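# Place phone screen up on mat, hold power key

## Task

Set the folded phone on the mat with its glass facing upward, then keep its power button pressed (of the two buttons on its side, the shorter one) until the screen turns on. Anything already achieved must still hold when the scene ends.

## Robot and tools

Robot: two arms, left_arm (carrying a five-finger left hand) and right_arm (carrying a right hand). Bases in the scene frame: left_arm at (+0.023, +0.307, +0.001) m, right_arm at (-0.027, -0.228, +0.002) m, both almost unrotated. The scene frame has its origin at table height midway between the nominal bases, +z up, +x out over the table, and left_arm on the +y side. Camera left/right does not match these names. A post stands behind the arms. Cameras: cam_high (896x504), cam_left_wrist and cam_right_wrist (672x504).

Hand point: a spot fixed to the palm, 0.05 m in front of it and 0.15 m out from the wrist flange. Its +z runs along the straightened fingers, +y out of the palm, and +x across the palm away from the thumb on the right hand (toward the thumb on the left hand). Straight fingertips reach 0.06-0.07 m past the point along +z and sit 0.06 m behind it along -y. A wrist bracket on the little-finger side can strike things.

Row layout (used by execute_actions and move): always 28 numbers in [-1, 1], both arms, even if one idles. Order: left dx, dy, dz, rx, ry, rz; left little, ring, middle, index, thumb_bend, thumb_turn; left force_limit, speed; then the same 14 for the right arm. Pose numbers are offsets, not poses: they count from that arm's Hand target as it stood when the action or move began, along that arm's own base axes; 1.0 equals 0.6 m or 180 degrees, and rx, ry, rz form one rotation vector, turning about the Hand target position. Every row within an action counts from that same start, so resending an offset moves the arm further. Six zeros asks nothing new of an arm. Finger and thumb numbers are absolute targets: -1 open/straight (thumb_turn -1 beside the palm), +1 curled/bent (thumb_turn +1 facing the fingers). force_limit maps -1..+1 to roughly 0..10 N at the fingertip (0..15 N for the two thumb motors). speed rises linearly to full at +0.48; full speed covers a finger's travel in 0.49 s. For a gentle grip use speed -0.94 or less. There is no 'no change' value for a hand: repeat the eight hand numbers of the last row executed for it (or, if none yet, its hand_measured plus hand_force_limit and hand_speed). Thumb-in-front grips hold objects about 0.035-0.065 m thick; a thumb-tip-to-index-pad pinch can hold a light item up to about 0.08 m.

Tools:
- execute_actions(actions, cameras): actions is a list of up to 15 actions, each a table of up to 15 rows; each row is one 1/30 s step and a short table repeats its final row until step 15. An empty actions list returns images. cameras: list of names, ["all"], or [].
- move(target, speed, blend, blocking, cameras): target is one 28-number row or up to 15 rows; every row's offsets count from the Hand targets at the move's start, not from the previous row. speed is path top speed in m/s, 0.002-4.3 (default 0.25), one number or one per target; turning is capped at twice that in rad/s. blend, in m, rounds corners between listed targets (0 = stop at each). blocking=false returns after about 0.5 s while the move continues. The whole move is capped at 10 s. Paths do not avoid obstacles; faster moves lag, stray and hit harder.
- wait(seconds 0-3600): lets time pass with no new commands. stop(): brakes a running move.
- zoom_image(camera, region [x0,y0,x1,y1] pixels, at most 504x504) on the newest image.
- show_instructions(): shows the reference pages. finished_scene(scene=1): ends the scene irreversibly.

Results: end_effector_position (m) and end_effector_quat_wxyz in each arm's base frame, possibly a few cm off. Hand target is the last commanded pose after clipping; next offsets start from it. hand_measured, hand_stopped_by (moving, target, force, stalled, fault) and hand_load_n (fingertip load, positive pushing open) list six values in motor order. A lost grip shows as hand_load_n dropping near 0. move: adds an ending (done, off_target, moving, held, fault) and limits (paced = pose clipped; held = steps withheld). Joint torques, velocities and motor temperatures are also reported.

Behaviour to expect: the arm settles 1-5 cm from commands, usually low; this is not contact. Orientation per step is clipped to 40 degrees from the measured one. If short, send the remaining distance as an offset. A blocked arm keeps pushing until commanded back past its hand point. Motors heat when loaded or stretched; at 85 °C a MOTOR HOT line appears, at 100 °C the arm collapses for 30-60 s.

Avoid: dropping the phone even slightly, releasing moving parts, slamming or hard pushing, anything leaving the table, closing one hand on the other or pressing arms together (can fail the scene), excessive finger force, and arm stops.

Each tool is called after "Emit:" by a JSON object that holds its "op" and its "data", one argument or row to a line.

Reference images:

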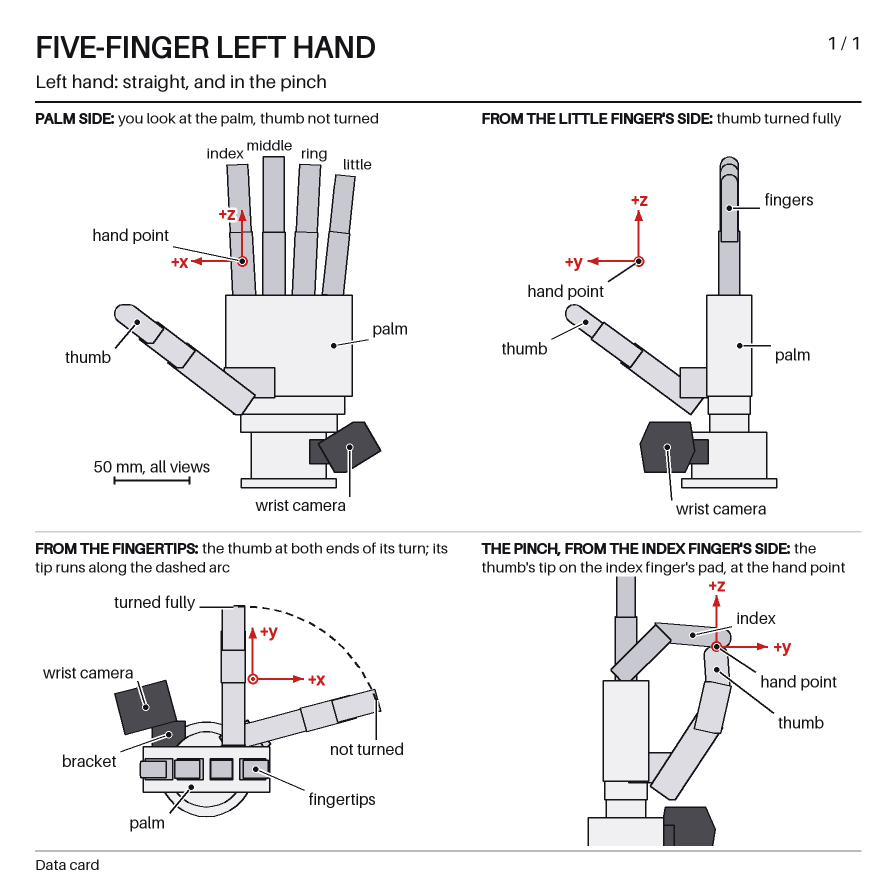

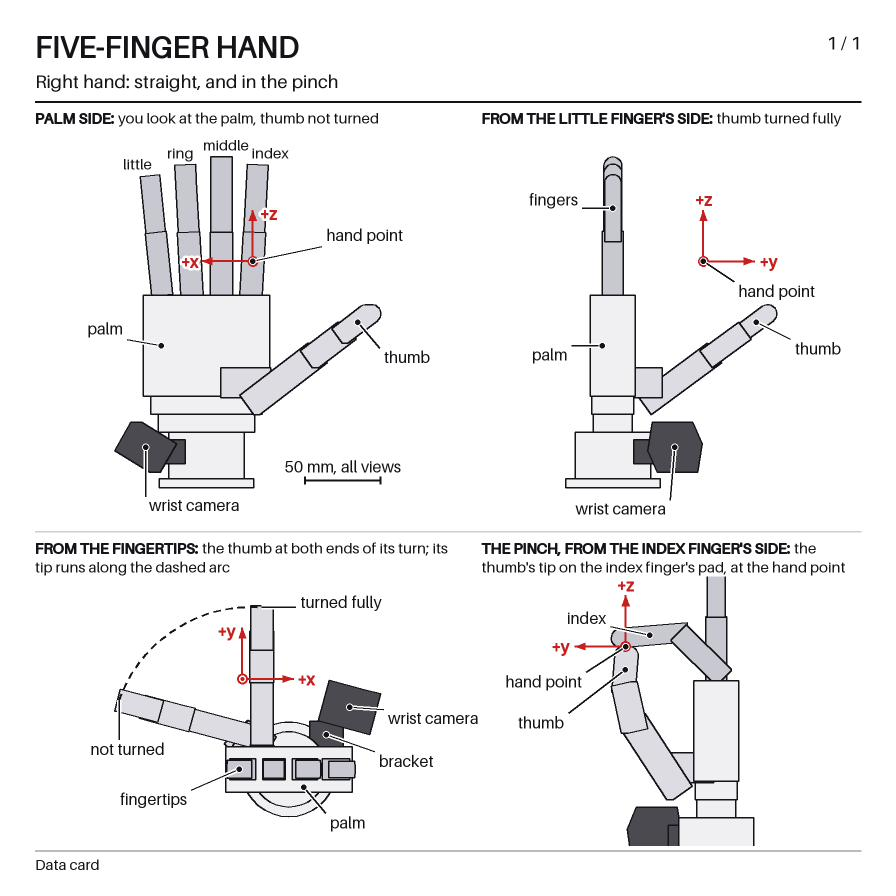

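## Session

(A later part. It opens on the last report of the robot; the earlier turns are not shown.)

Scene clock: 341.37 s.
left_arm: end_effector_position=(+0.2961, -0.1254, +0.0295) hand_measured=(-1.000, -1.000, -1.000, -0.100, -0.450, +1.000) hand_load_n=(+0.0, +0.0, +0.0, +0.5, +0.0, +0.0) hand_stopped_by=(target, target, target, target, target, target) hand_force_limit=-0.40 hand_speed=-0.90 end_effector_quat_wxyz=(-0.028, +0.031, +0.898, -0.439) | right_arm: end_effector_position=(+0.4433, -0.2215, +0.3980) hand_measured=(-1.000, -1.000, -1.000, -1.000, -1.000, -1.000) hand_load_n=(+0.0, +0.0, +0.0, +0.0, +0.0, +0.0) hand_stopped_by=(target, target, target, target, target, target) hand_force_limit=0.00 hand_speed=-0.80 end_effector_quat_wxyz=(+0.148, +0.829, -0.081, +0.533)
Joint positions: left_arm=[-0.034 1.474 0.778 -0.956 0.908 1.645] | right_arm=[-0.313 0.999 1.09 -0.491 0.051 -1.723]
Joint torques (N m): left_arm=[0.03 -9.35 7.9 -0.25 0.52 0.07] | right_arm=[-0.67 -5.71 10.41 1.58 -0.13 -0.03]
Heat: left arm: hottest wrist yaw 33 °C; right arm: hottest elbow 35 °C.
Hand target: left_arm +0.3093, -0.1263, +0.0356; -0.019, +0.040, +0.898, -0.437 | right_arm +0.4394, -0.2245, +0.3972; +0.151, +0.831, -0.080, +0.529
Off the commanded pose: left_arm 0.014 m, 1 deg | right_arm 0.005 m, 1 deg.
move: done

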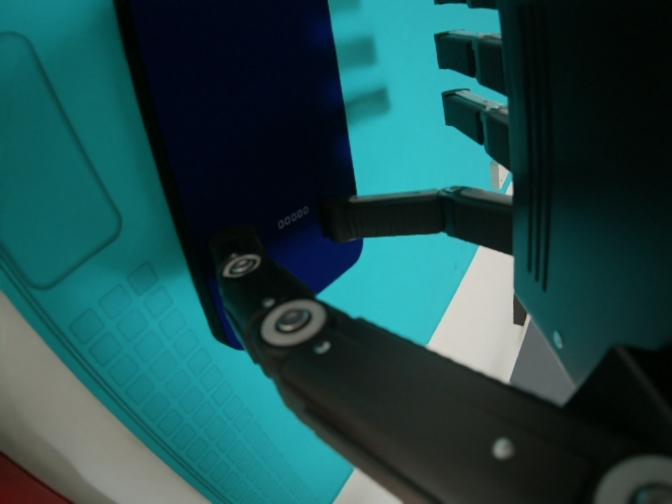

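Emit:
{"op": "move", "data": {
  "target": [0,0,0,0,0,0,-1,-1,-1,-0.5,-0.9,1,-0.4,-0.6,0,0,0,0,0,0,-1,-1,-1,-1,-1,-1,0,-0.8],
  "speed": 0.05,
  "cameras": []
}}

Emit:
{"op": "move", "data": {
  "target": [0,0,-0.013,0,0,0,-1,-1,-1,-0.5,-0.9,1,-0.4,-0.6,0,0,0,0,0,0,-1,-1,-1,-1,-1,-1,0,-0.8],
  "speed": 0.05,
  "cameras": ["cam_left_wrist"]
}}

Scene clock: 346.83 s.
left_arm: end_effector_position=(+0.2965, -0.1247, +0.0295) hand_measured=(-1.000, -1.000, -1.000, -0.500, -0.900, +1.000) hand_load_n=(+0.0, +0.0, +0.0, +0.0, +0.0, +0.0) hand_stopped_by=(target, target, target, target, target, target) hand_force_limit=-0.40 hand_speed=-0.60 end_effector_quat_wxyz=(-0.028, +0.030, +0.898, -0.438) | right_arm: end_effector_position=(+0.4433, -0.2215, +0.3980) hand_measured=(-1.000, -1.000, -1.000, -1.000, -1.000, -1.000) hand_load_n=(+0.0, +0.0, +0.0, +0.0, -0.5, +0.0) hand_stopped_by=(target, target, target, target, target, target) hand_force_limit=0.00 hand_speed=-0.80 end_effector_quat_wxyz=(+0.148, +0.829, -0.081, +0.533)
Joint positions: left_arm=[-0.033 1.475 0.78 -0.957 0.905 1.645] | right_arm=[-0.313 0.999 1.09 -0.491 0.051 -1.723]
Joint torques (N m): left_arm=[0.03 -9.35 7.79 -0.2 0.62 0.07] | right_arm=[-0.38 -5.48 10.55 1.5 -0.13 -0.01]
Heat: left arm: hottest wrist yaw 33 °C; right arm: hottest elbow 35 °C.
Hand target: left_arm +0.3090, -0.1263, +0.0354; -0.019, +0.040, +0.898, -0.437 | right_arm +0.4394, -0.2245, +0.3972; +0.151, +0.831, -0.080, +0.529
Off the commanded pose: left_arm 0.014 m, 1 deg | right_arm 0.005 m, 1 deg.
move: done

Scene clock: 347.47 s.
left_arm: end_effector_position=(+0.2965, -0.1247, +0.0246) hand_measured=(-1.000, -1.000, -1.000, -0.500, -0.900, +1.000) hand_load_n=(+0.0, +0.0, +0.0, +0.0, +0.0, +0.0) hand_stopped_by=(target, target, target, target, target, target) hand_force_limit=-0.40 hand_speed=-0.60 end_effector_quat_wxyz=(-0.032, +0.028, +0.898, -0.438) | right_arm: end_effector_position=(+0.4433, -0.2215, +0.3980) hand_measured=(-1.000, -1.000, -1.000, -1.000, -1.000, -1.000) hand_load_n=(+0.0, +0.0, +0.0, +0.0, +0.0, +0.5) hand_stopped_by=(target, target, target, target, target, target) hand_force_limit=0.00 hand_speed=-0.80 end_effector_quat_wxyz=(+0.148, +0.829, -0.081, +0.533)
Joint positions: left_arm=[-0.033 1.491 0.78 -0.95 0.905 1.645] | right_arm=[-0.313 0.999 1.09 -0.491 0.051 -1.723]
Joint torques (N m): left_arm=[0.03 -9.64 7.04 0.25 0.62 0.07] | right_arm=[-0.62 -5.77 10.51 1.55 -0.15 -0.01]
Heat: left arm: hottest wrist yaw 33 °C; right arm: hottest elbow 35 °C.
Hand target: left_arm +0.3090, -0.1263, +0.0277; -0.019, +0.040, +0.898, -0.437 | right_arm +0.4394, -0.2245, +0.3972; +0.151, +0.831, -0.080, +0.529
Off the commanded pose: left_arm 0.013 m, 2 deg | right_arm 0.005 m, 1 deg.
move: off_target (left_arm)

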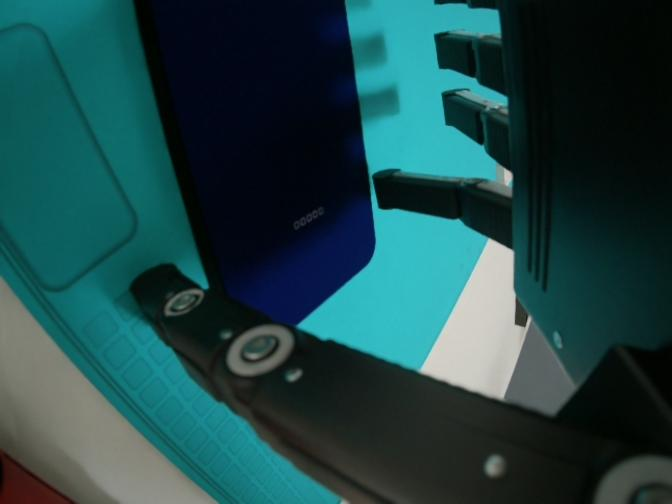

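Emit:
{"op": "move", "data": {
  "target": [
    [0,0,0.013,0,0,0,-1,-1,-1,-0.5,-0.9,1,-0.4,-0.6,0,0,0,0,0,0,-1,-1,-1,-1,-1,-1,0,-0.8],
    [0,-0.03,0.013,0,0,0,-1,-1,-1,-0.5,-1,1,-0.4,-0.6,0,0,0,0,0,0,-1,-1,-1,-1,-1,-1,0,-0.8]
  ],
  "speed": 0.05,
  "cameras": ["cam_left_wrist"]
}}

Scene clock: 361.07 s.
left_arm: end_effector_position=(+0.2963, -0.1405, +0.0259) hand_measured=(-1.000, -1.000, -1.000, -0.500, -1.000, +1.000) hand_load_n=(+0.0, +0.0, +0.0, +0.0, +0.0, +0.0) hand_stopped_by=(target, target, target, target, target, target) hand_force_limit=-0.40 hand_speed=-0.60 end_effector_quat_wxyz=(-0.036, +0.030, +0.899, -0.435) | right_arm: end_effector_position=(+0.4433, -0.2215, +0.3980) hand_measured=(-1.000, -1.000, -1.000, -1.000, -1.000, -1.000) hand_load_n=(+0.0, +0.0, +0.0, +0.0, +0.0, +0.0) hand_stopped_by=(target, target, target, target, target, target) hand_force_limit=0.00 hand_speed=-0.80 end_effector_quat_wxyz=(+0.148, +0.829, -0.081, +0.533)
Joint positions: left_arm=[-0.082 1.485 0.78 -0.909 0.904 1.577] | right_arm=[-0.313 0.999 1.09 -0.491 0.051 -1.723]
Joint torques (N m): left_arm=[-0.21 -11.22 7.08 0.47 0.77 -0.08] | right_arm=[-0.79 -5.36 10.5 1.5 -0.16 -0.07]
Heat: left arm: hottest wrist yaw 33 °C; right arm: hottest elbow 35 °C.
Hand target: left_arm +0.3090, -0.1443, +0.0354; -0.019, +0.040, +0.898, -0.437 | right_arm +0.4394, -0.2245, +0.3972; +0.151, +0.831, -0.080, +0.529
Off the commanded pose: left_arm 0.016 m, 2 deg | right_arm 0.005 m, 1 deg.
move: off_target (left_arm); target 2's new numbers were sent with left_arm's hand 0.017 m and 2 deg from that target

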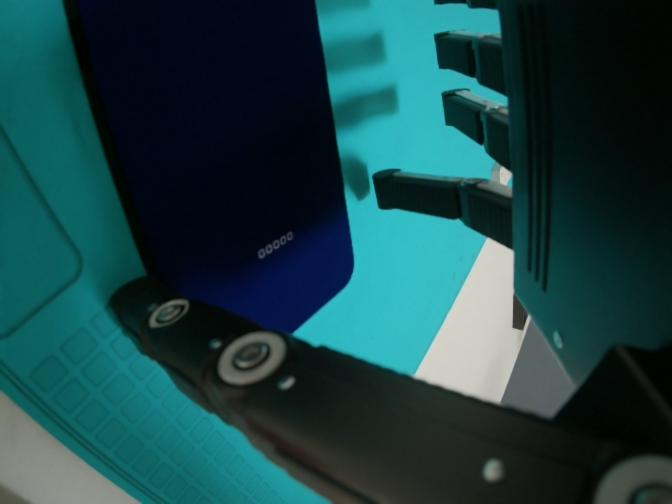

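Emit:
{"op": "move", "data": {
  "target": [0,0,0,0,0,0,-1,-1,-1,-0.1,-1,1,-0.4,-0.9,0,0,0,0,0,0,-1,-1,-1,-1,-1,-1,0,-0.8],
  "speed": 0.05,
  "cameras": ["cam_left_wrist"]
}}

Scene clock: 368.57 s.
left_arm: end_effector_position=(+0.2956, -0.1435, +0.0277) hand_measured=(-1.000, -1.000, -1.000, -0.186, -1.000, +1.000) hand_load_n=(+0.0, +0.0, +0.0, +2.0, +0.0, -0.5) hand_stopped_by=(target, target, target, force, target, target) hand_force_limit=-0.40 hand_speed=-0.90 end_effector_quat_wxyz=(-0.037, +0.031, +0.897, -0.439) | right_arm: end_effector_position=(+0.4433, -0.2215, +0.3980) hand_measured=(-1.000, -1.000, -1.000, -1.000, -1.000, -1.000) hand_load_n=(+0.0, +0.0, +0.0, +0.0, +0.0, +0.0) hand_stopped_by=(target, target, target, target, target, target) hand_force_limit=0.00 hand_speed=-0.80 end_effector_quat_wxyz=(+0.148, +0.829, -0.081, +0.533)
Joint positions: left_arm=[-0.087 1.483 0.78 -0.909 0.912 1.573] | right_arm=[-0.313 0.999 1.09 -0.491 0.051 -1.723]
Joint torques (N m): left_arm=[0.26 -10.99 7.09 0.49 0.43 -0.04] | right_arm=[-0.38 -5.66 10.4 1.5 -0.18 -0.02]
Heat: left arm: hottest wrist yaw 33 °C; right arm: hottest elbow 35 °C.
Hand target: left_arm +0.3090, -0.1443, +0.0354; -0.019, +0.040, +0.898, -0.437 | right_arm +0.4394, -0.2245, +0.3972; +0.151, +0.831, -0.080, +0.529
Off the commanded pose: left_arm 0.015 m, 2 deg | right_arm 0.005 m, 1 deg.
move: done

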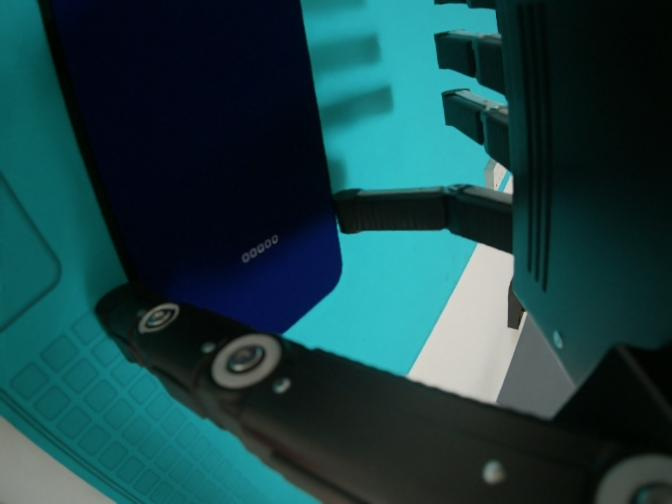

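Emit:
{"op": "move", "data": {
  "target": [0,0,0,0,0,0,-1,-1,-1,0.1,-1,1,0.1,-0.92,0,0,0,0,0,0,-1,-1,-1,-1,-1,-1,0,-0.8],
  "speed": 0.05,
  "cameras": ["cam_left_wrist"]
}}

Scene clock: 375.17 s.
left_arm: end_effector_position=(+0.2959, -0.1428, +0.0284) hand_measured=(-1.000, -1.000, -1.000, +0.100, -1.000, +1.000) hand_load_n=(-0.5, -0.5, +0.0, +0.0, +0.0, +0.0) hand_stopped_by=(target, target, target, target, target, target) hand_force_limit=0.10 hand_speed=-0.92 end_effector_quat_wxyz=(-0.036, +0.031, +0.898, -0.437) | right_arm: end_effector_position=(+0.4433, -0.2215, +0.3980) hand_measured=(-1.000, -1.000, -1.000, -1.000, -1.000, -1.000) hand_load_n=(+0.0, +0.0, +0.0, +0.0, +0.0, +0.0) hand_stopped_by=(target, target, target, target, target, target) hand_force_limit=0.00 hand_speed=-0.80 end_effector_quat_wxyz=(+0.148, +0.829, -0.081, +0.533)
Joint positions: left_arm=[-0.087 1.479 0.78 -0.909 0.907 1.571] | right_arm=[-0.313 0.999 1.09 -0.491 0.051 -1.723]
Joint torques (N m): left_arm=[0.15 -10.64 7.12 0.47 0.61 -0.02] | right_arm=[-0.73 -5.48 10.5 1.55 -0.15 -0.03]
Heat: left arm: hottest wrist yaw 32 °C; right arm: hottest elbow 35 °C.
Hand target: left_arm +0.3091, -0.1443, +0.0355; -0.019, +0.040, +0.898, -0.437 | right_arm +0.4394, -0.2245, +0.3972; +0.151, +0.831, -0.080, +0.529
Off the commanded pose: left_arm 0.015 m, 2 deg | right_arm 0.005 m, 1 deg.
move: done

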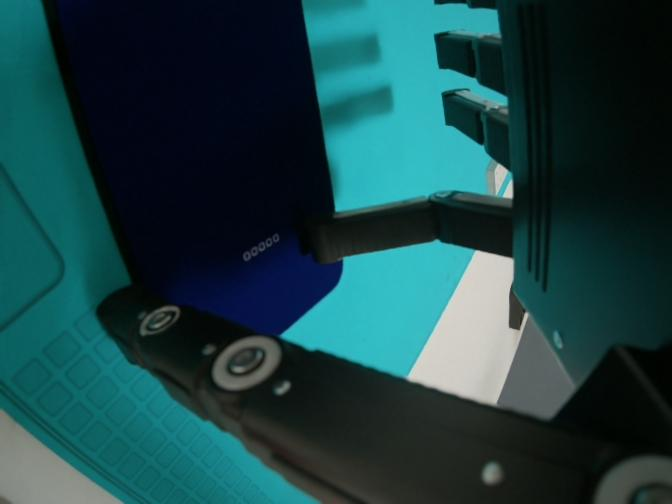

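Emit:
{"op": "move", "data": {
  "target": [
    [0,0,0.015,0,0,0,-1,-1,-1,-0.5,-1,1,0.1,-0.6,0,0,0,0,0,0,-1,-1,-1,-1,-1,-1,0,-0.8],
    [0,0,0.005,0.026,0,0,-1,-1,-1,-0.5,-1,1,0.1,-0.6,0,0,0,0,0,0,-1,-1,-1,-1,-1,-1,0,-0.8]
  ],
  "speed": 0.05,
  "cameras": ["cam_left_wrist"]
}}

Scene clock: 388.60 s.
left_arm: end_effector_position=(+0.2907, -0.1401, +0.0262) hand_measured=(-1.000, -1.000, -1.000, -0.500, -1.000, +1.000) hand_load_n=(+0.0, +0.0, +0.0, +0.0, +0.0, +0.0) hand_stopped_by=(target, target, target, target, target, target) hand_force_limit=0.10 hand_speed=-0.60 end_effector_quat_wxyz=(-0.044, +0.028, +0.915, -0.399) | right_arm: end_effector_position=(+0.4433, -0.2215, +0.3980) hand_measured=(-1.000, -1.000, -1.000, -1.000, -1.000, -1.000) hand_load_n=(+0.0, +0.0, +0.0, +0.0, +0.0, +0.0) hand_stopped_by=(target, target, target, target, target, target) hand_force_limit=0.00 hand_speed=-0.80 end_effector_quat_wxyz=(+0.148, +0.829, -0.081, +0.533)
Joint positions: left_arm=[-0.122 1.46 0.78 -0.91 0.826 1.519] | right_arm=[-0.313 0.999 1.09 -0.491 0.051 -1.723]
Joint torques (N m): left_arm=[-0.03 -11.05 8.02 0.53 0.58 -0.06] | right_arm=[-0.62 -5.6 10.47 1.52 -0.19 -0.04]
Heat: left arm: hottest wrist yaw 32 °C; right arm: hottest elbow 35 °C.
Hand target: left_arm +0.3090, -0.1444, +0.0385; -0.021, +0.039, +0.915, -0.400 | right_arm +0.4394, -0.2245, +0.3972; +0.151, +0.831, -0.080, +0.529
Off the commanded pose: left_arm 0.022 m, 3 deg | right_arm 0.005 m, 1 deg.
move: off_target (left_arm)

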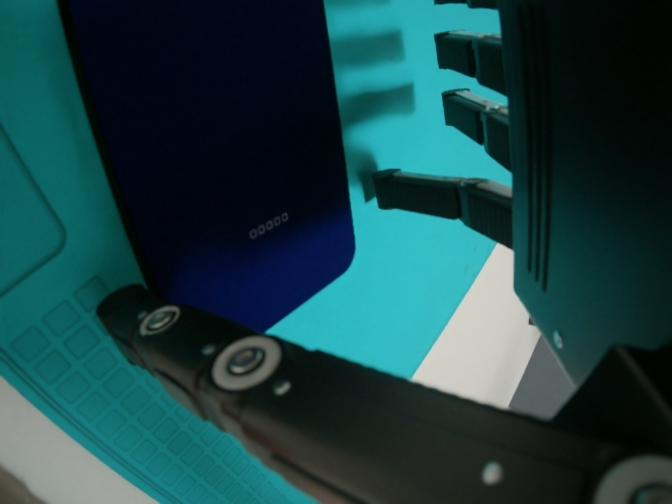

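Emit:
{"op": "move", "data": {
  "target": [0,0,0,0,0,0,-1,-1,-1,-0.1,-1,1,-0.4,-0.9,0,0,0,0,0,0,-1,-1,-1,-1,-1,-1,0,-0.8],
  "speed": 0.05,
  "cameras": ["cam_left_wrist"]
}}

Scene clock: 395.03 s.
left_arm: end_effector_position=(+0.2898, -0.1417, +0.0265) hand_measured=(-1.000, -1.000, -1.000, -0.184, -1.000, +1.000) hand_load_n=(+0.0, +0.0, +0.0, +3.0, +0.0, +0.0) hand_stopped_by=(target, target, target, force, target, target) hand_force_limit=-0.40 hand_speed=-0.90 end_effector_quat_wxyz=(-0.045, +0.028, +0.915, -0.399) | right_arm: end_effector_position=(+0.4433, -0.2215, +0.3980) hand_measured=(-1.000, -1.000, -1.000, -1.000, -1.000, -1.000) hand_load_n=(+0.0, +0.0, +0.0, +0.0, +0.0, +0.0) hand_stopped_by=(target, target, target, target, target, target) hand_force_limit=0.00 hand_speed=-0.80 end_effector_quat_wxyz=(+0.148, +0.829, -0.081, +0.533)
Joint positions: left_arm=[-0.127 1.46 0.78 -0.91 0.827 1.515] | right_arm=[-0.313 0.999 1.09 -0.491 0.051 -1.723]
Joint torques (N m): left_arm=[0.21 -11.05 8.02 0.51 0.5 -0.05] | right_arm=[-0.85 -5.36 10.36 1.54 -0.18 -0.05]
Heat: left arm: hottest wrist yaw 32 °C; right arm: hottest elbow 35 °C.
Hand target: left_arm +0.3091, -0.1443, +0.0385; -0.021, +0.039, +0.915, -0.400 | right_arm +0.4394, -0.2245, +0.3972; +0.151, +0.831, -0.080, +0.529
Off the commanded pose: left_arm 0.023 m, 3 deg | right_arm 0.005 m, 1 deg.
move: done

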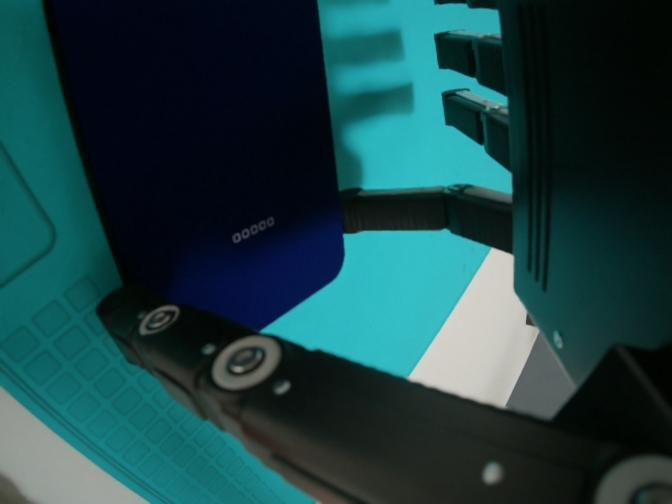

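Emit:
{"op": "move", "data": {
  "target": [0,0,0,0,0,0,-1,-1,-1,-0.05,-1,1,0.0,-0.93,0,0,0,0,0,0,-1,-1,-1,-1,-1,-1,0,-0.8],
  "speed": 0.05,
  "cameras": ["cam_left_wrist"]
}}

Scene clock: 397.70 s.
left_arm: end_effector_position=(+0.2896, -0.1425, +0.0273) hand_measured=(-1.000, -1.000, -1.000, -0.166, -1.000, +1.000) hand_load_n=(+0.0, +0.0, +0.0, +3.5, +0.0, +0.0) hand_stopped_by=(target, target, target, force, target, target) hand_force_limit=0.00 hand_speed=-0.93 end_effector_quat_wxyz=(-0.046, +0.028, +0.915, -0.401) | right_arm: end_effector_position=(+0.4433, -0.2215, +0.3980) hand_measured=(-1.000, -1.000, -1.000, -1.000, -1.000, -1.000) hand_load_n=(+0.0, +0.0, +0.0, +0.0, +0.0, +0.0) hand_stopped_by=(target, target, target, target, target, target) hand_force_limit=0.00 hand_speed=-0.80 end_effector_quat_wxyz=(+0.148, +0.829, -0.081, +0.533)
Joint positions: left_arm=[-0.128 1.458 0.78 -0.91 0.83 1.513] | right_arm=[-0.313 0.999 1.09 -0.491 0.051 -1.723]
Joint torques (N m): left_arm=[0.26 -10.87 8.03 0.53 0.39 -0.03] | right_arm=[-0.62 -6.12 10.51 1.54 -0.15 -0.04]
Heat: left arm: hottest wrist yaw 32 °C; right arm: hottest elbow 35 °C.
Hand target: left_arm +0.3090, -0.1443, +0.0385; -0.021, +0.039, +0.915, -0.400 | right_arm +0.4394, -0.2245, +0.3972; +0.151, +0.831, -0.080, +0.529
Off the commanded pose: left_arm 0.022 m, 3 deg | right_arm 0.005 m, 1 deg.
move: done

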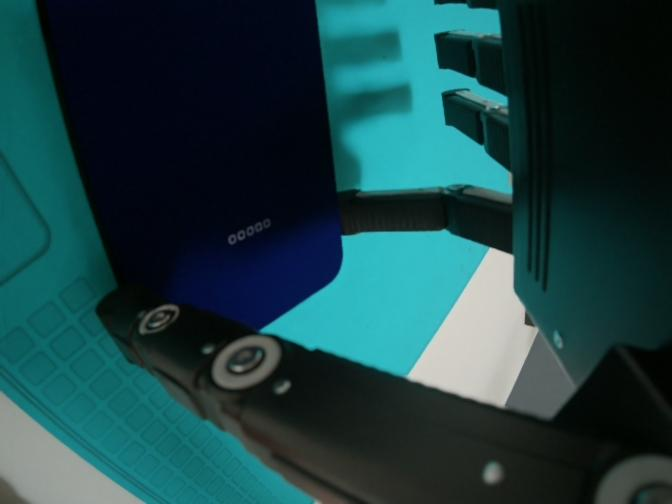

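Emit:
{"op": "move", "data": {
  "target": [0,0,0.04,0,0,0,-1,-1,-1,-0.05,-1,1,0.0,-0.93,0,0,0,0,0,0,-1,-1,-1,-1,-1,-1,0,-0.8],
  "speed": 0.03,
  "cameras": ["cam_left_wrist","cam_high"]
}}

Scene clock: 403.73 s.
left_arm: end_effector_position=(+0.2930, -0.1422, +0.0479) hand_measured=(-1.000, -1.000, -1.000, -0.166, -1.000, +1.000) hand_load_n=(+0.0, +0.0, +0.0, +0.0, +0.0, +0.0) hand_stopped_by=(target, target, target, force, target, target) hand_force_limit=0.00 hand_speed=-0.93 end_effector_quat_wxyz=(-0.039, +0.031, +0.915, -0.399) | right_arm: end_effector_position=(+0.4433, -0.2215, +0.3980) hand_measured=(-1.000, -1.000, -1.000, -1.000, -1.000, -1.000) hand_load_n=(+0.0, +0.0, +0.0, +0.0, +0.0, +0.0) hand_stopped_by=(target, target, target, target, target, target) hand_force_limit=0.00 hand_speed=-0.80 end_effector_quat_wxyz=(+0.148, +0.829, -0.081, +0.533)
Joint positions: left_arm=[-0.128 1.418 0.807 -0.965 0.826 1.513] | right_arm=[-0.313 0.999 1.09 -0.491 0.051 -1.723]
Joint torques (N m): left_arm=[0.26 -10.75 8.72 -0.05 0.56 -0.03] | right_arm=[-0.85 -5.36 10.51 1.5 -0.19 -0.04]
Heat: left arm: hottest wrist yaw 32 °C; right arm: hottest elbow 35 °C.
Hand target: left_arm +0.3091, -0.1443, +0.0625; -0.021, +0.039, +0.915, -0.400 | right_arm +0.4394, -0.2245, +0.3972; +0.151, +0.831, -0.080, +0.529
Off the commanded pose: left_arm 0.022 m, 2 deg | right_arm 0.005 m, 1 deg.
move: off_target (left_arm)
Images, in order (width x height): cam_high 896x504, cam_left_wrist 672x504.

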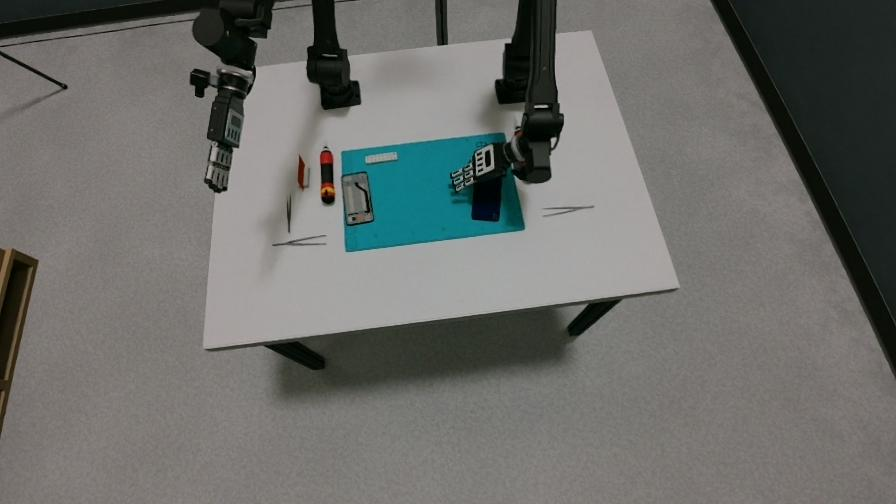

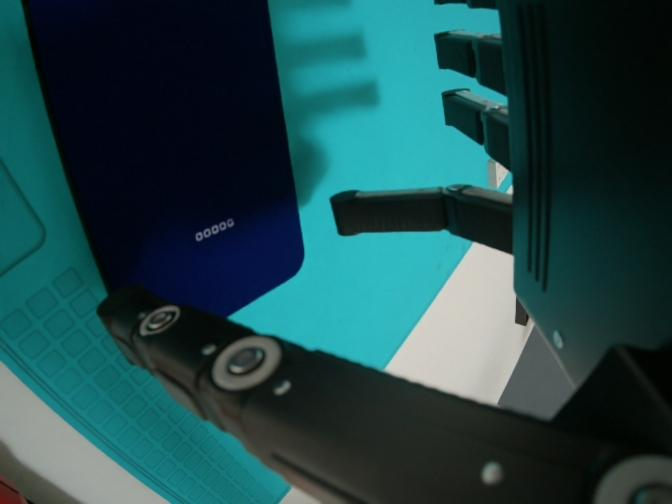

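Emit:
{"op": "move", "data": {
  "target": [
    [0,0,0,-0.014,0,0,-1,-1,-1,-0.5,-0.9,1,-0.4,-0.6,0,0,0,0,0,0,-1,-1,-1,-1,-1,-1,0,-0.8],
    [0,0.004,-0.028,-0.014,0,0,-1,-1,-1,-0.5,-0.9,1,-0.4,-0.6,0,0,0,0,0,0,-1,-1,-1,-1,-1,-1,0,-0.8]
  ],
  "speed": 0.05,
  "cameras": ["cam_left_wrist"]
}}

Scene clock: 448.40 s.
left_arm: end_effector_position=(+0.3004, -0.1428, +0.0442) hand_measured=(-1.000, -1.000, -1.000, -0.500, -0.900, +1.000) hand_load_n=(+0.0, +0.0, +0.0, +0.0, +0.0, +0.0) hand_stopped_by=(target, target, target, target, target, target) hand_force_limit=-0.40 hand_speed=-0.60 end_effector_quat_wxyz=(-0.031, +0.035, +0.907, -0.418) | right_arm: end_effector_position=(+0.4433, -0.2215, +0.3980) hand_measured=(-1.000, -1.000, -1.000, -1.000, -1.000, -1.000) hand_load_n=(-0.5, +0.0, +0.0, +0.0, +0.0, +0.0) hand_stopped_by=(target, target, target, target, target, target) hand_force_limit=0.00 hand_speed=-0.80 end_effector_quat_wxyz=(+0.148, +0.829, -0.081, +0.533)
Joint positions: left_arm=[-0.107 1.44 0.807 -0.944 0.866 1.544] | right_arm=[-0.313 0.999 1.09 -0.491 0.051 -1.723]
Joint torques (N m): left_arm=[0.91 -9.47 6.68 0.5 0.74 0.07] | right_arm=[-0.73 -5.36 10.43 1.58 -0.13 -0.06]
Heat: left arm: hottest wrist yaw 32 °C; right arm: hottest elbow 35 °C.
Hand target: left_arm +0.3091, -0.1419, +0.0457; -0.020, +0.039, +0.906, -0.420 | right_arm +0.4394, -0.2245, +0.3972; +0.151, +0.831, -0.080, +0.529
Off the commanded pose: left_arm 0.009 m, 1 deg | right_arm 0.005 m, 1 deg.
move: done

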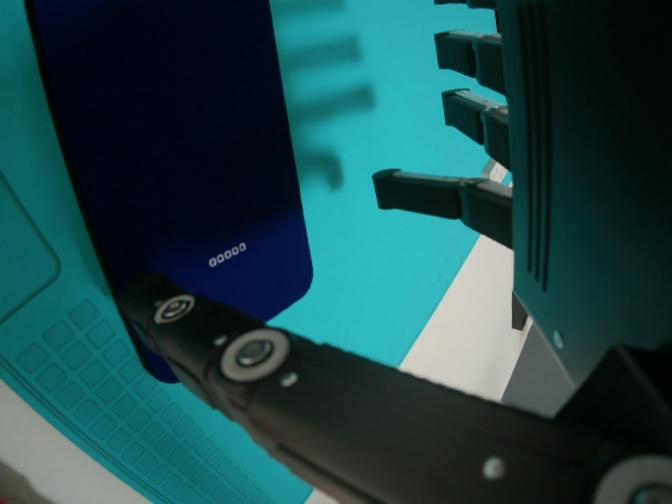

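Emit:
{"op": "move", "data": {
  "target": [
    [-0.027,0.02,0,0,0,0,-1,-1,-1,-0.5,-0.9,1,-0.4,-0.6,0,0,0,0,0,0,-1,-1,-1,-1,-1,-1,0,-0.8],
    [-0.027,0.02,-0.016,0,0,0,-1,-1,-1,-0.5,-0.9,1,-0.4,-0.6,0,0,0,0,0,0,-1,-1,-1,-1,-1,-1,0,-0.8]
  ],
  "speed": 0.05,
  "cameras": ["cam_left_wrist"]
}}

Scene clock: 460.33 s.
left_arm: end_effector_position=(+0.2891, -0.1314, +0.0376) hand_measured=(-1.000, -1.000, -1.000, -0.500, -0.900, +1.000) hand_load_n=(+0.0, +0.0, -0.5, +0.0, +0.0, +0.0) hand_stopped_by=(target, target, target, target, target, target) hand_force_limit=-0.40 hand_speed=-0.60 end_effector_quat_wxyz=(-0.025, +0.038, +0.907, -0.419) | right_arm: end_effector_position=(+0.4433, -0.2215, +0.3980) hand_measured=(-1.000, -1.000, -1.000, -1.000, -1.000, -1.000) hand_load_n=(+0.0, +0.0, +0.0, +0.0, +0.0, +0.0) hand_stopped_by=(target, target, target, target, target, target) hand_force_limit=0.00 hand_speed=-0.80 end_effector_quat_wxyz=(+0.148, +0.829, -0.081, +0.533)
Joint positions: left_arm=[-0.076 1.421 0.766 -0.947 0.866 1.592] | right_arm=[-0.313 0.999 1.09 -0.491 0.051 -1.723]
Joint torques (N m): left_arm=[0.79 -9.05 5.82 0.42 0.74 0.08] | right_arm=[-0.5 -5.25 10.44 1.52 -0.14 -0.05]
Heat: left arm: hottest wrist yaw 32 °C; right arm: hottest elbow 35 °C.
Hand target: left_arm +0.2929, -0.1300, +0.0361; -0.020, +0.039, +0.906, -0.420 | right_arm +0.4394, -0.2245, +0.3972; +0.151, +0.831, -0.080, +0.529
Off the commanded pose: left_arm 0.004 m, 1 deg | right_arm 0.005 m, 1 deg.
move: done

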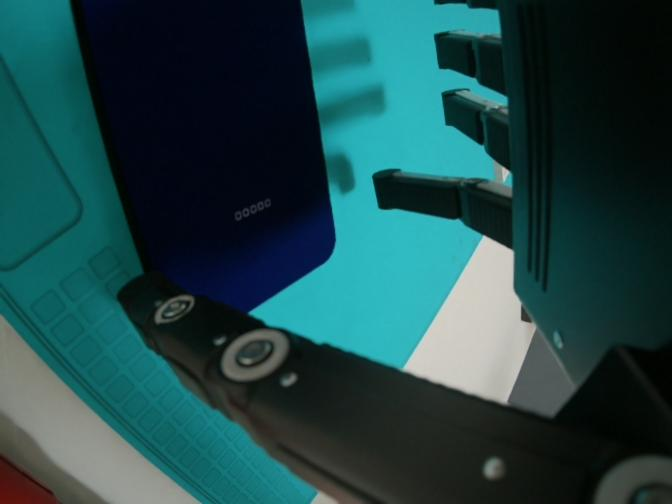

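Emit:
{"op": "move", "data": {
  "target": [0.018,0.005,-0.019,0,0,0,-1,-1,-1,-0.5,-0.9,1,-0.4,-0.6,0,0,0,0,0,0,-1,-1,-1,-1,-1,-1,0,-0.8],
  "speed": 0.05,
  "cameras": ["cam_left_wrist"]
}}

Scene clock: 465.50 s.
left_arm: end_effector_position=(+0.2915, -0.1279, +0.0218) hand_measured=(-1.000, -1.000, -1.000, -0.500, -0.900, +1.000) hand_load_n=(-0.5, +0.0, +0.0, +0.0, +0.0, +0.0) hand_stopped_by=(target, target, target, target, target, target) hand_force_limit=-0.40 hand_speed=-0.60 end_effector_quat_wxyz=(-0.034, +0.034, +0.907, -0.419) | right_arm: end_effector_position=(+0.4433, -0.2215, +0.3980) hand_measured=(-1.000, -1.000, -1.000, -1.000, -1.000, -1.000) hand_load_n=(+0.5, +0.0, +0.0, +0.0, +0.0, +0.0) hand_stopped_by=(target, target, target, target, target, target) hand_force_limit=0.00 hand_speed=-0.80 end_effector_quat_wxyz=(+0.148, +0.829, -0.081, +0.533)
Joint positions: left_arm=[-0.065 1.473 0.766 -0.926 0.866 1.608] | right_arm=[-0.313 0.999 1.09 -0.491 0.051 -1.723]
Joint torques (N m): left_arm=[0.85 -9.52 6.8 0.46 0.72 0.08] | right_arm=[-0.5 -5.42 10.5 1.55 -0.15 -0.04]
Heat: left arm: hottest wrist yaw 32 °C; right arm: hottest elbow 35 °C.
Hand target: left_arm +0.3037, -0.1269, +0.0247; -0.020, +0.039, +0.906, -0.420 | right_arm +0.4394, -0.2245, +0.3972; +0.151, +0.831, -0.080, +0.529
Off the commanded pose: left_arm 0.013 m, 2 deg | right_arm 0.005 m, 1 deg.
move: off_target (left_arm)

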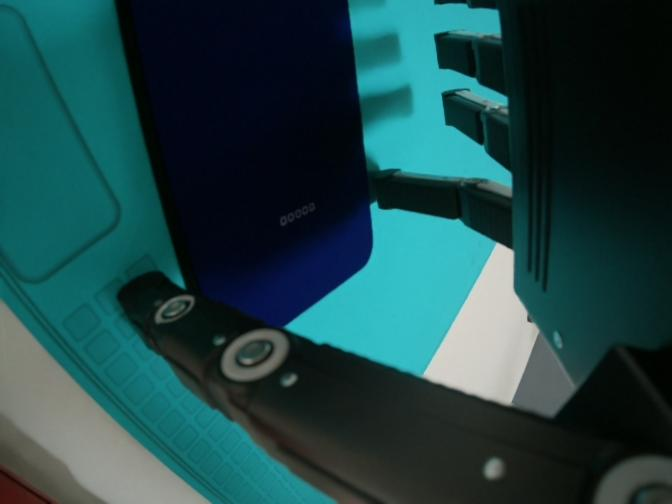

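Emit:
{"op": "zoom_image", "data": {
  "camera": "cam_left_wrist",
  "region": [320, 130, 440, 250]
}}

Emit:
{"op": "zoom_image", "data": {
  "camera": "cam_left_wrist",
  "region": [90, 230, 250, 350]
}}

Scaled by 4.200 from the camera's image (finer frame: 960x720).

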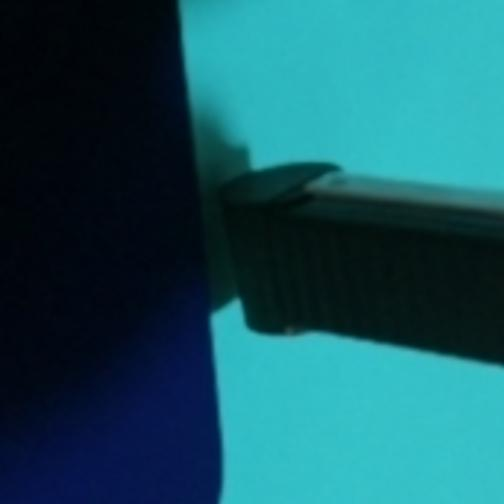

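Scaled by 3.150 from the camera's image (finer frame: 960x720).

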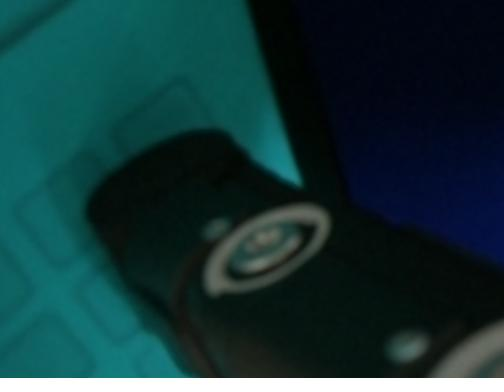

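Emit:
{"op": "move", "data": {
  "target": [0,0,0,0,0,0,-1,-1,-1,-0.1,-0.9,1,-0.4,-0.9,0,0,0,0,0,0,-1,-1,-1,-1,-1,-1,0,-0.8],
  "speed": 0.05,
  "cameras": ["cam_left_wrist"]
}}

Scene clock: 486.73 s.
left_arm: end_effector_position=(+0.2917, -0.1290, +0.0223) hand_measured=(-1.000, -1.000, -1.000, -0.296, -0.900, +1.000) hand_load_n=(+0.0, +0.0, +0.0, +3.5, +2.5, +0.0) hand_stopped_by=(target, target, target, force, target, target) hand_force_limit=-0.40 hand_speed=-0.90 end_effector_quat_wxyz=(-0.033, +0.034, +0.906, -0.421) | right_arm: end_effector_position=(+0.4433, -0.2215, +0.3980) hand_measured=(-1.000, -1.000, -1.000, -1.000, -1.000, -1.000) hand_load_n=(+0.0, +0.0, +0.0, +0.0, +0.0, +0.0) hand_stopped_by=(target, target, target, target, target, target) hand_force_limit=0.00 hand_speed=-0.80 end_effector_quat_wxyz=(+0.148, +0.829, -0.081, +0.533)
Joint positions: left_arm=[-0.066 1.473 0.766 -0.925 0.871 1.609] | right_arm=[-0.313 0.999 1.09 -0.491 0.051 -1.723]
Joint torques (N m): left_arm=[0.91 -9.58 6.8 0.44 0.51 0.07] | right_arm=[-0.5 -5.25 10.47 1.54 -0.13 -0.05]
Heat: left arm: hottest wrist yaw 32 °C; right arm: hottest elbow 35 °C.
Hand target: left_arm +0.3037, -0.1270, +0.0248; -0.020, +0.039, +0.906, -0.420 | right_arm +0.4394, -0.2245, +0.3972; +0.151, +0.831, -0.080, +0.529
Off the commanded pose: left_arm 0.012 m, 2 deg | right_arm 0.005 m, 1 deg.
move: done

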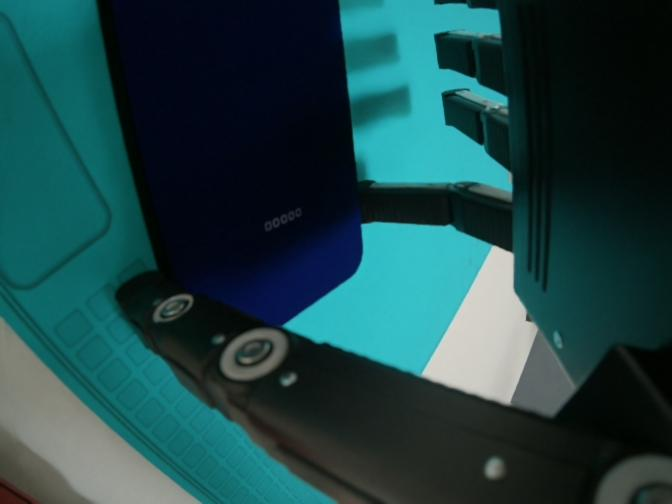

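Emit:
{"op": "move", "data": {
  "target": [0,0,0,0,0,0,-1,-1,-1,-0.15,-0.9,1,0.2,-0.94,0,0,0,0,0,0,-1,-1,-1,-1,-1,-1,0,-0.8],
  "speed": 0.05,
  "cameras": ["cam_left_wrist"]
}}

Scene clock: 490.47 s.
left_arm: end_effector_position=(+0.2917, -0.1290, +0.0224) hand_measured=(-1.000, -1.000, -1.000, -0.282, -0.902, +1.000) hand_load_n=(+0.0, +0.0, +0.0, +6.5, +5.5, +0.0) hand_stopped_by=(target, target, target, force, target, target) hand_force_limit=0.20 hand_speed=-0.94 end_effector_quat_wxyz=(-0.033, +0.034, +0.906, -0.421) | right_arm: end_effector_position=(+0.4433, -0.2215, +0.3980) hand_measured=(-1.000, -1.000, -1.000, -1.000, -1.000, -1.000) hand_load_n=(+0.0, +0.0, +0.0, +0.0, +0.0, +0.0) hand_stopped_by=(target, target, target, target, target, target) hand_force_limit=0.00 hand_speed=-0.80 end_effector_quat_wxyz=(+0.148, +0.829, -0.081, +0.533)
Joint positions: left_arm=[-0.066 1.473 0.766 -0.925 0.872 1.609] | right_arm=[-0.313 0.999 1.09 -0.491 0.051 -1.723]
Joint torques (N m): left_arm=[0.97 -9.52 6.8 0.43 0.48 0.07] | right_arm=[-0.73 -5.71 10.45 1.55 -0.16 -0.06]
Heat: left arm: hottest wrist yaw 32 °C; right arm: hottest elbow 35 °C.
Hand target: left_arm +0.3037, -0.1270, +0.0247; -0.020, +0.039, +0.906, -0.420 | right_arm +0.4394, -0.2245, +0.3972; +0.151, +0.831, -0.080, +0.529
Off the commanded pose: left_arm 0.012 m, 2 deg | right_arm 0.005 m, 1 deg.
move: done

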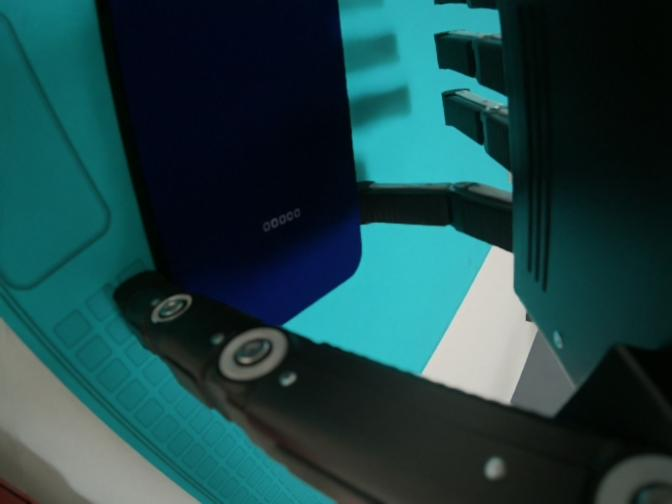

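Emit:
{"op": "move", "data": {
  "target": [0,0,0.05,0,0,0,-1,-1,-1,-0.15,-0.9,1,0.2,-0.94,0,0,0,0,0,0,-1,-1,-1,-1,-1,-1,0,-0.8],
  "speed": 0.04,
  "cameras": ["cam_left_wrist","cam_high"]
}}

Scene clock: 496.07 s.
left_arm: end_effector_position=(+0.2887, -0.1279, +0.0405) hand_measured=(-1.000, -1.000, -1.000, -0.282, -0.902, +1.000) hand_load_n=(+0.0, +0.0, +0.0, +5.5, +6.0, -1.0) hand_stopped_by=(target, target, target, force, target, target) hand_force_limit=0.20 hand_speed=-0.94 end_effector_quat_wxyz=(-0.037, +0.035, +0.906, -0.419) | right_arm: end_effector_position=(+0.4433, -0.2215, +0.3980) hand_measured=(-1.000, -1.000, -1.000, -1.000, -1.000, -1.000) hand_load_n=(+0.0, +0.0, +0.0, +0.0, +0.0, +0.0) hand_stopped_by=(target, target, target, target, target, target) hand_force_limit=0.00 hand_speed=-0.80 end_effector_quat_wxyz=(+0.148, +0.829, -0.081, +0.533)
Joint positions: left_arm=[-0.066 1.435 0.787 -0.996 0.867 1.616] | right_arm=[-0.313 0.999 1.09 -0.491 0.051 -1.723]
Joint torques (N m): left_arm=[0.85 -10.87 8.28 -0.46 0.68 -0.01] | right_arm=[-0.38 -5.89 10.37 1.59 -0.16 -0.03]
Heat: left arm: hottest wrist yaw 32 °C; right arm: hottest elbow 35 °C.
Hand target: left_arm +0.3037, -0.1270, +0.0547; -0.020, +0.039, +0.906, -0.420 | right_arm +0.4394, -0.2245, +0.3972; +0.151, +0.831, -0.080, +0.529
Off the commanded pose: left_arm 0.021 m, 2 deg | right_arm 0.005 m, 1 deg.
move: off_target (left_arm)
Images, in order (width x height): cam_high 896x504, cam_left_wrist 672x504.

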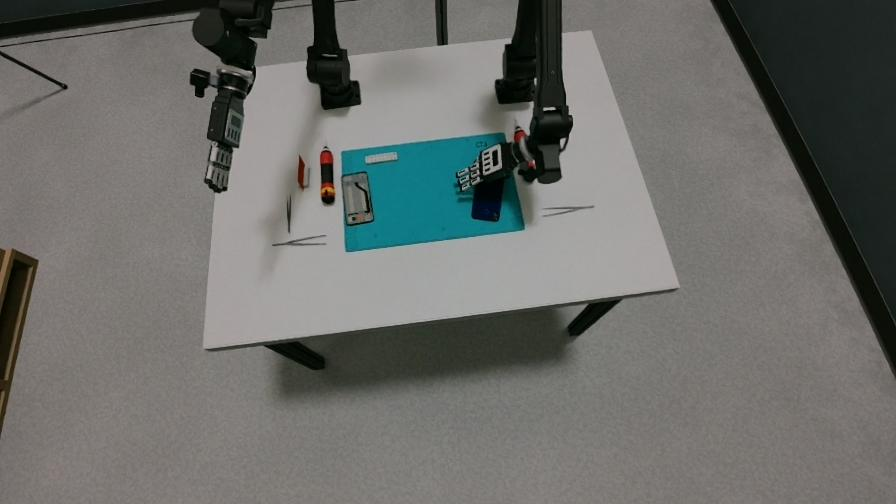

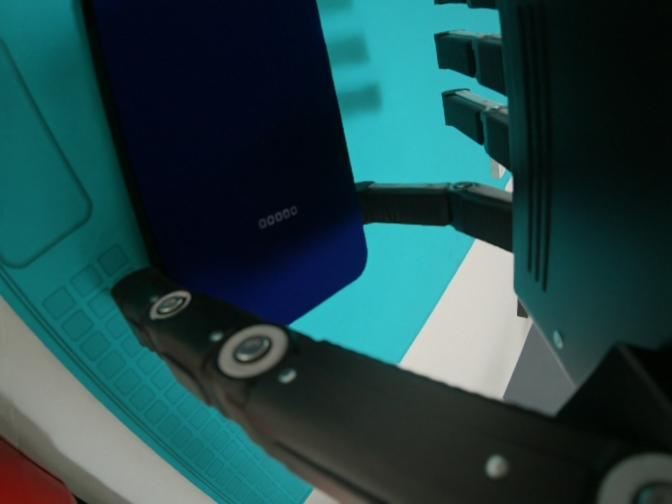

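Emit:
{"op": "zoom_image", "data": {
  "camera": "cam_high",
  "region": [440, 110, 560, 230]
}}

Scaled by 4.200 from the camera's image (finer frame: 1280x720).

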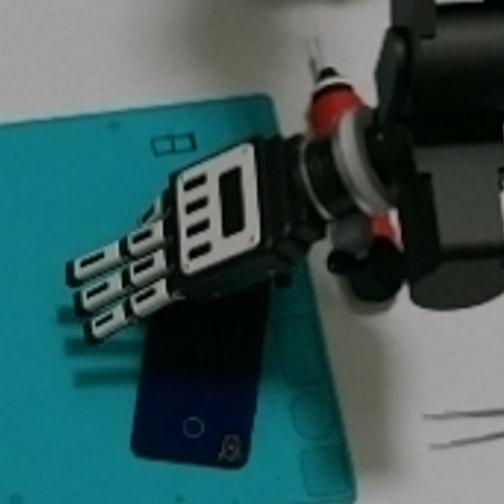

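Emit:
{"op": "move", "data": {
  "target": [
    [0.01,0,0.04,0,0,0,-1,-1,-1,-0.15,-0.9,1,0.2,-0.94,0,0,0,0,0,0,-1,-1,-1,-1,-1,-1,0,-0.8],
    [0.035,0,0.08,0,0,0,-1,-1,-1,-0.15,-0.9,1,0.2,-0.94,0,0,0,0,0,0,-1,-1,-1,-1,-1,-1,0,-0.8]
  ],
  "speed": 0.04,
  "blend": 0.01,
  "cameras": ["cam_left_wrist","cam_high"]
}}

Scene clock: 509.03 s.
left_arm: end_effector_position=(+0.3065, -0.1287, +0.0858) hand_measured=(-1.000, -1.000, -1.000, -0.282, -0.902, +1.000) hand_load_n=(+0.0, +0.0, +0.0, +5.5, +6.0, -1.5) hand_stopped_by=(target, target, target, force, target, target) hand_force_limit=0.20 hand_speed=-0.94 end_effector_quat_wxyz=(-0.043, +0.033, +0.906, -0.419) | right_arm: end_effector_position=(+0.4433, -0.2215, +0.3980) hand_measured=(-1.000, -1.000, -1.000, -1.000, -1.000, -1.000) hand_load_n=(+0.0, +0.0, +0.0, +0.0, +0.0, +0.0) hand_stopped_by=(target, target, target, target, target, target) hand_force_limit=0.00 hand_speed=-0.80 end_effector_quat_wxyz=(+0.148, +0.829, -0.081, +0.533)
Joint positions: left_arm=[-0.065 1.415 0.906 -1.149 0.867 1.619] | right_arm=[-0.313 0.999 1.09 -0.491 0.051 -1.723]
Joint torques (N m): left_arm=[1.08 -10.99 9.32 -0.27 0.67 0] | right_arm=[-0.26 -5.42 10.52 1.55 -0.14 -0.03]
Heat: left arm: hottest wrist yaw 32 °C; right arm: hottest elbow 35 °C.
Hand target: left_arm +0.3247, -0.1269, +0.1026; -0.020, +0.039, +0.906, -0.420 | right_arm +0.4394, -0.2245, +0.3972; +0.151, +0.831, -0.080, +0.529
Off the commanded pose: left_arm 0.025 m, 3 deg | right_arm 0.005 m, 1 deg.
move: off_target (left_arm)
Images, in order (width x height): cam_high 896x504, cam_left_wrist 672x504.

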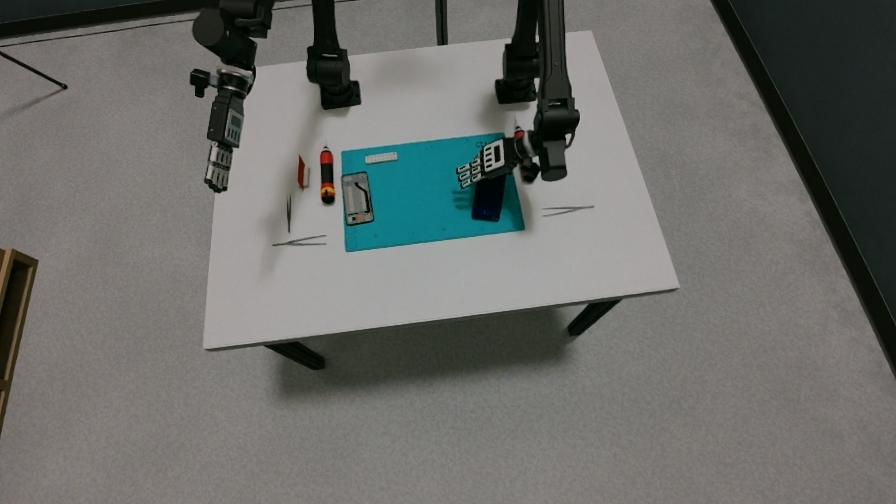

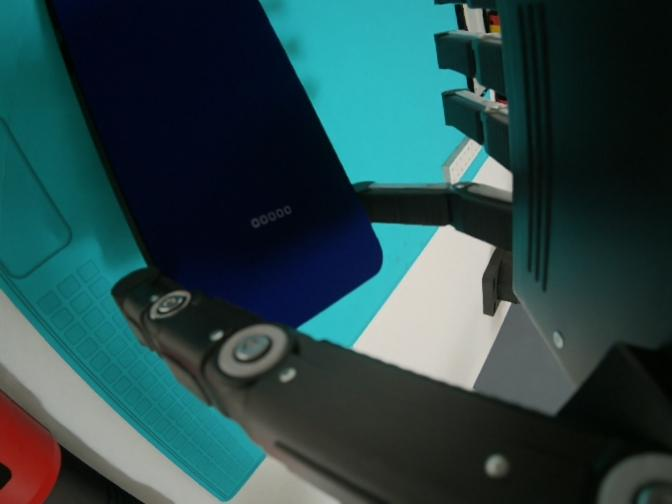

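Emit:
{"op": "move", "data": {
  "target": [
    [-0.01,0,0.05,0,0,0,-1,-1,-1,-0.15,-0.9,1,0.2,-0.94,0,0,0,0,0,0,-1,-1,-1,-1,-1,-1,0,-0.8],
    [-0.045,0,0.09,0,0,0,-1,-1,-1,-0.15,-0.9,1,0.2,-0.94,0,0,0,0,0,0,-1,-1,-1,-1,-1,-1,0,-0.8]
  ],
  "speed": 0.04,
  "blend": 0.01,
  "cameras": ["cam_left_wrist","cam_high"]
}}

Scene clock: 525.53 s.
left_arm: end_effector_position=(+0.2844, -0.1267, +0.1380) hand_measured=(-1.000, -1.000, -1.000, -0.282, -0.902, +1.000) hand_load_n=(+0.0, -0.5, +0.0, +5.0, +6.0, -0.5) hand_stopped_by=(target, target, target, force, target, target) hand_force_limit=0.20 hand_speed=-0.94 end_effector_quat_wxyz=(-0.041, +0.033, +0.907, -0.419) | right_arm: end_effector_position=(+0.4433, -0.2215, +0.3980) hand_measured=(-1.000, -1.000, -1.000, -1.000, -1.000, -1.000) hand_load_n=(+0.0, +0.5, +0.0, +0.0, +0.0, +0.0) hand_stopped_by=(target, target, target, target, target, target) hand_force_limit=0.00 hand_speed=-0.80 end_effector_quat_wxyz=(+0.148, +0.829, -0.081, +0.533)
Joint positions: left_arm=[-0.063 1.289 0.937 -1.303 0.866 1.619] | right_arm=[-0.313 0.999 1.09 -0.491 0.051 -1.723]
Joint torques (N m): left_arm=[0.62 -10.17 9.85 -0.55 0.73 -0.05] | right_arm=[-0.5 -5.66 10.48 1.51 -0.16 -0.03]
Heat: left arm: hottest wrist yaw 32 °C; right arm: hottest elbow 35 °C.
Hand target: left_arm +0.2977, -0.1270, +0.1568; -0.020, +0.039, +0.906, -0.420 | right_arm +0.4394, -0.2245, +0.3972; +0.151, +0.831, -0.080, +0.529
Off the commanded pose: left_arm 0.023 m, 2 deg | right_arm 0.005 m, 1 deg.
move: off_target (left_arm)
Images, in order (width x height): cam_high 896x504, cam_left_wrist 672x504.

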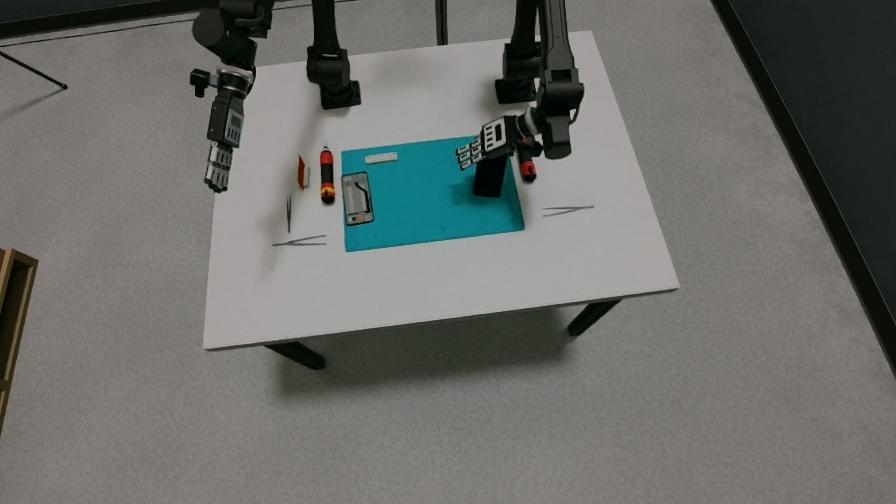

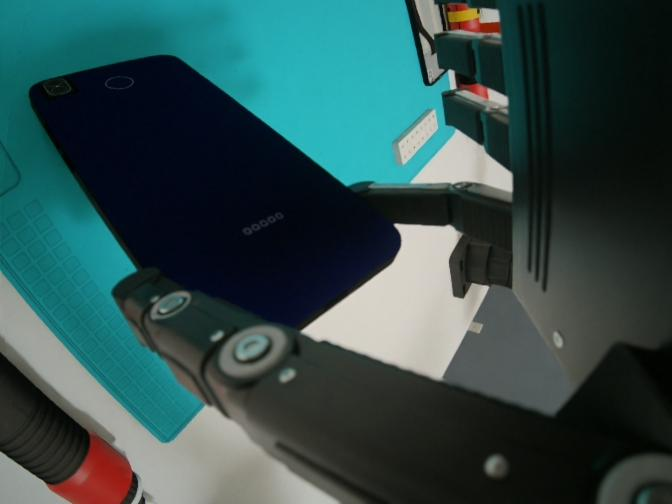

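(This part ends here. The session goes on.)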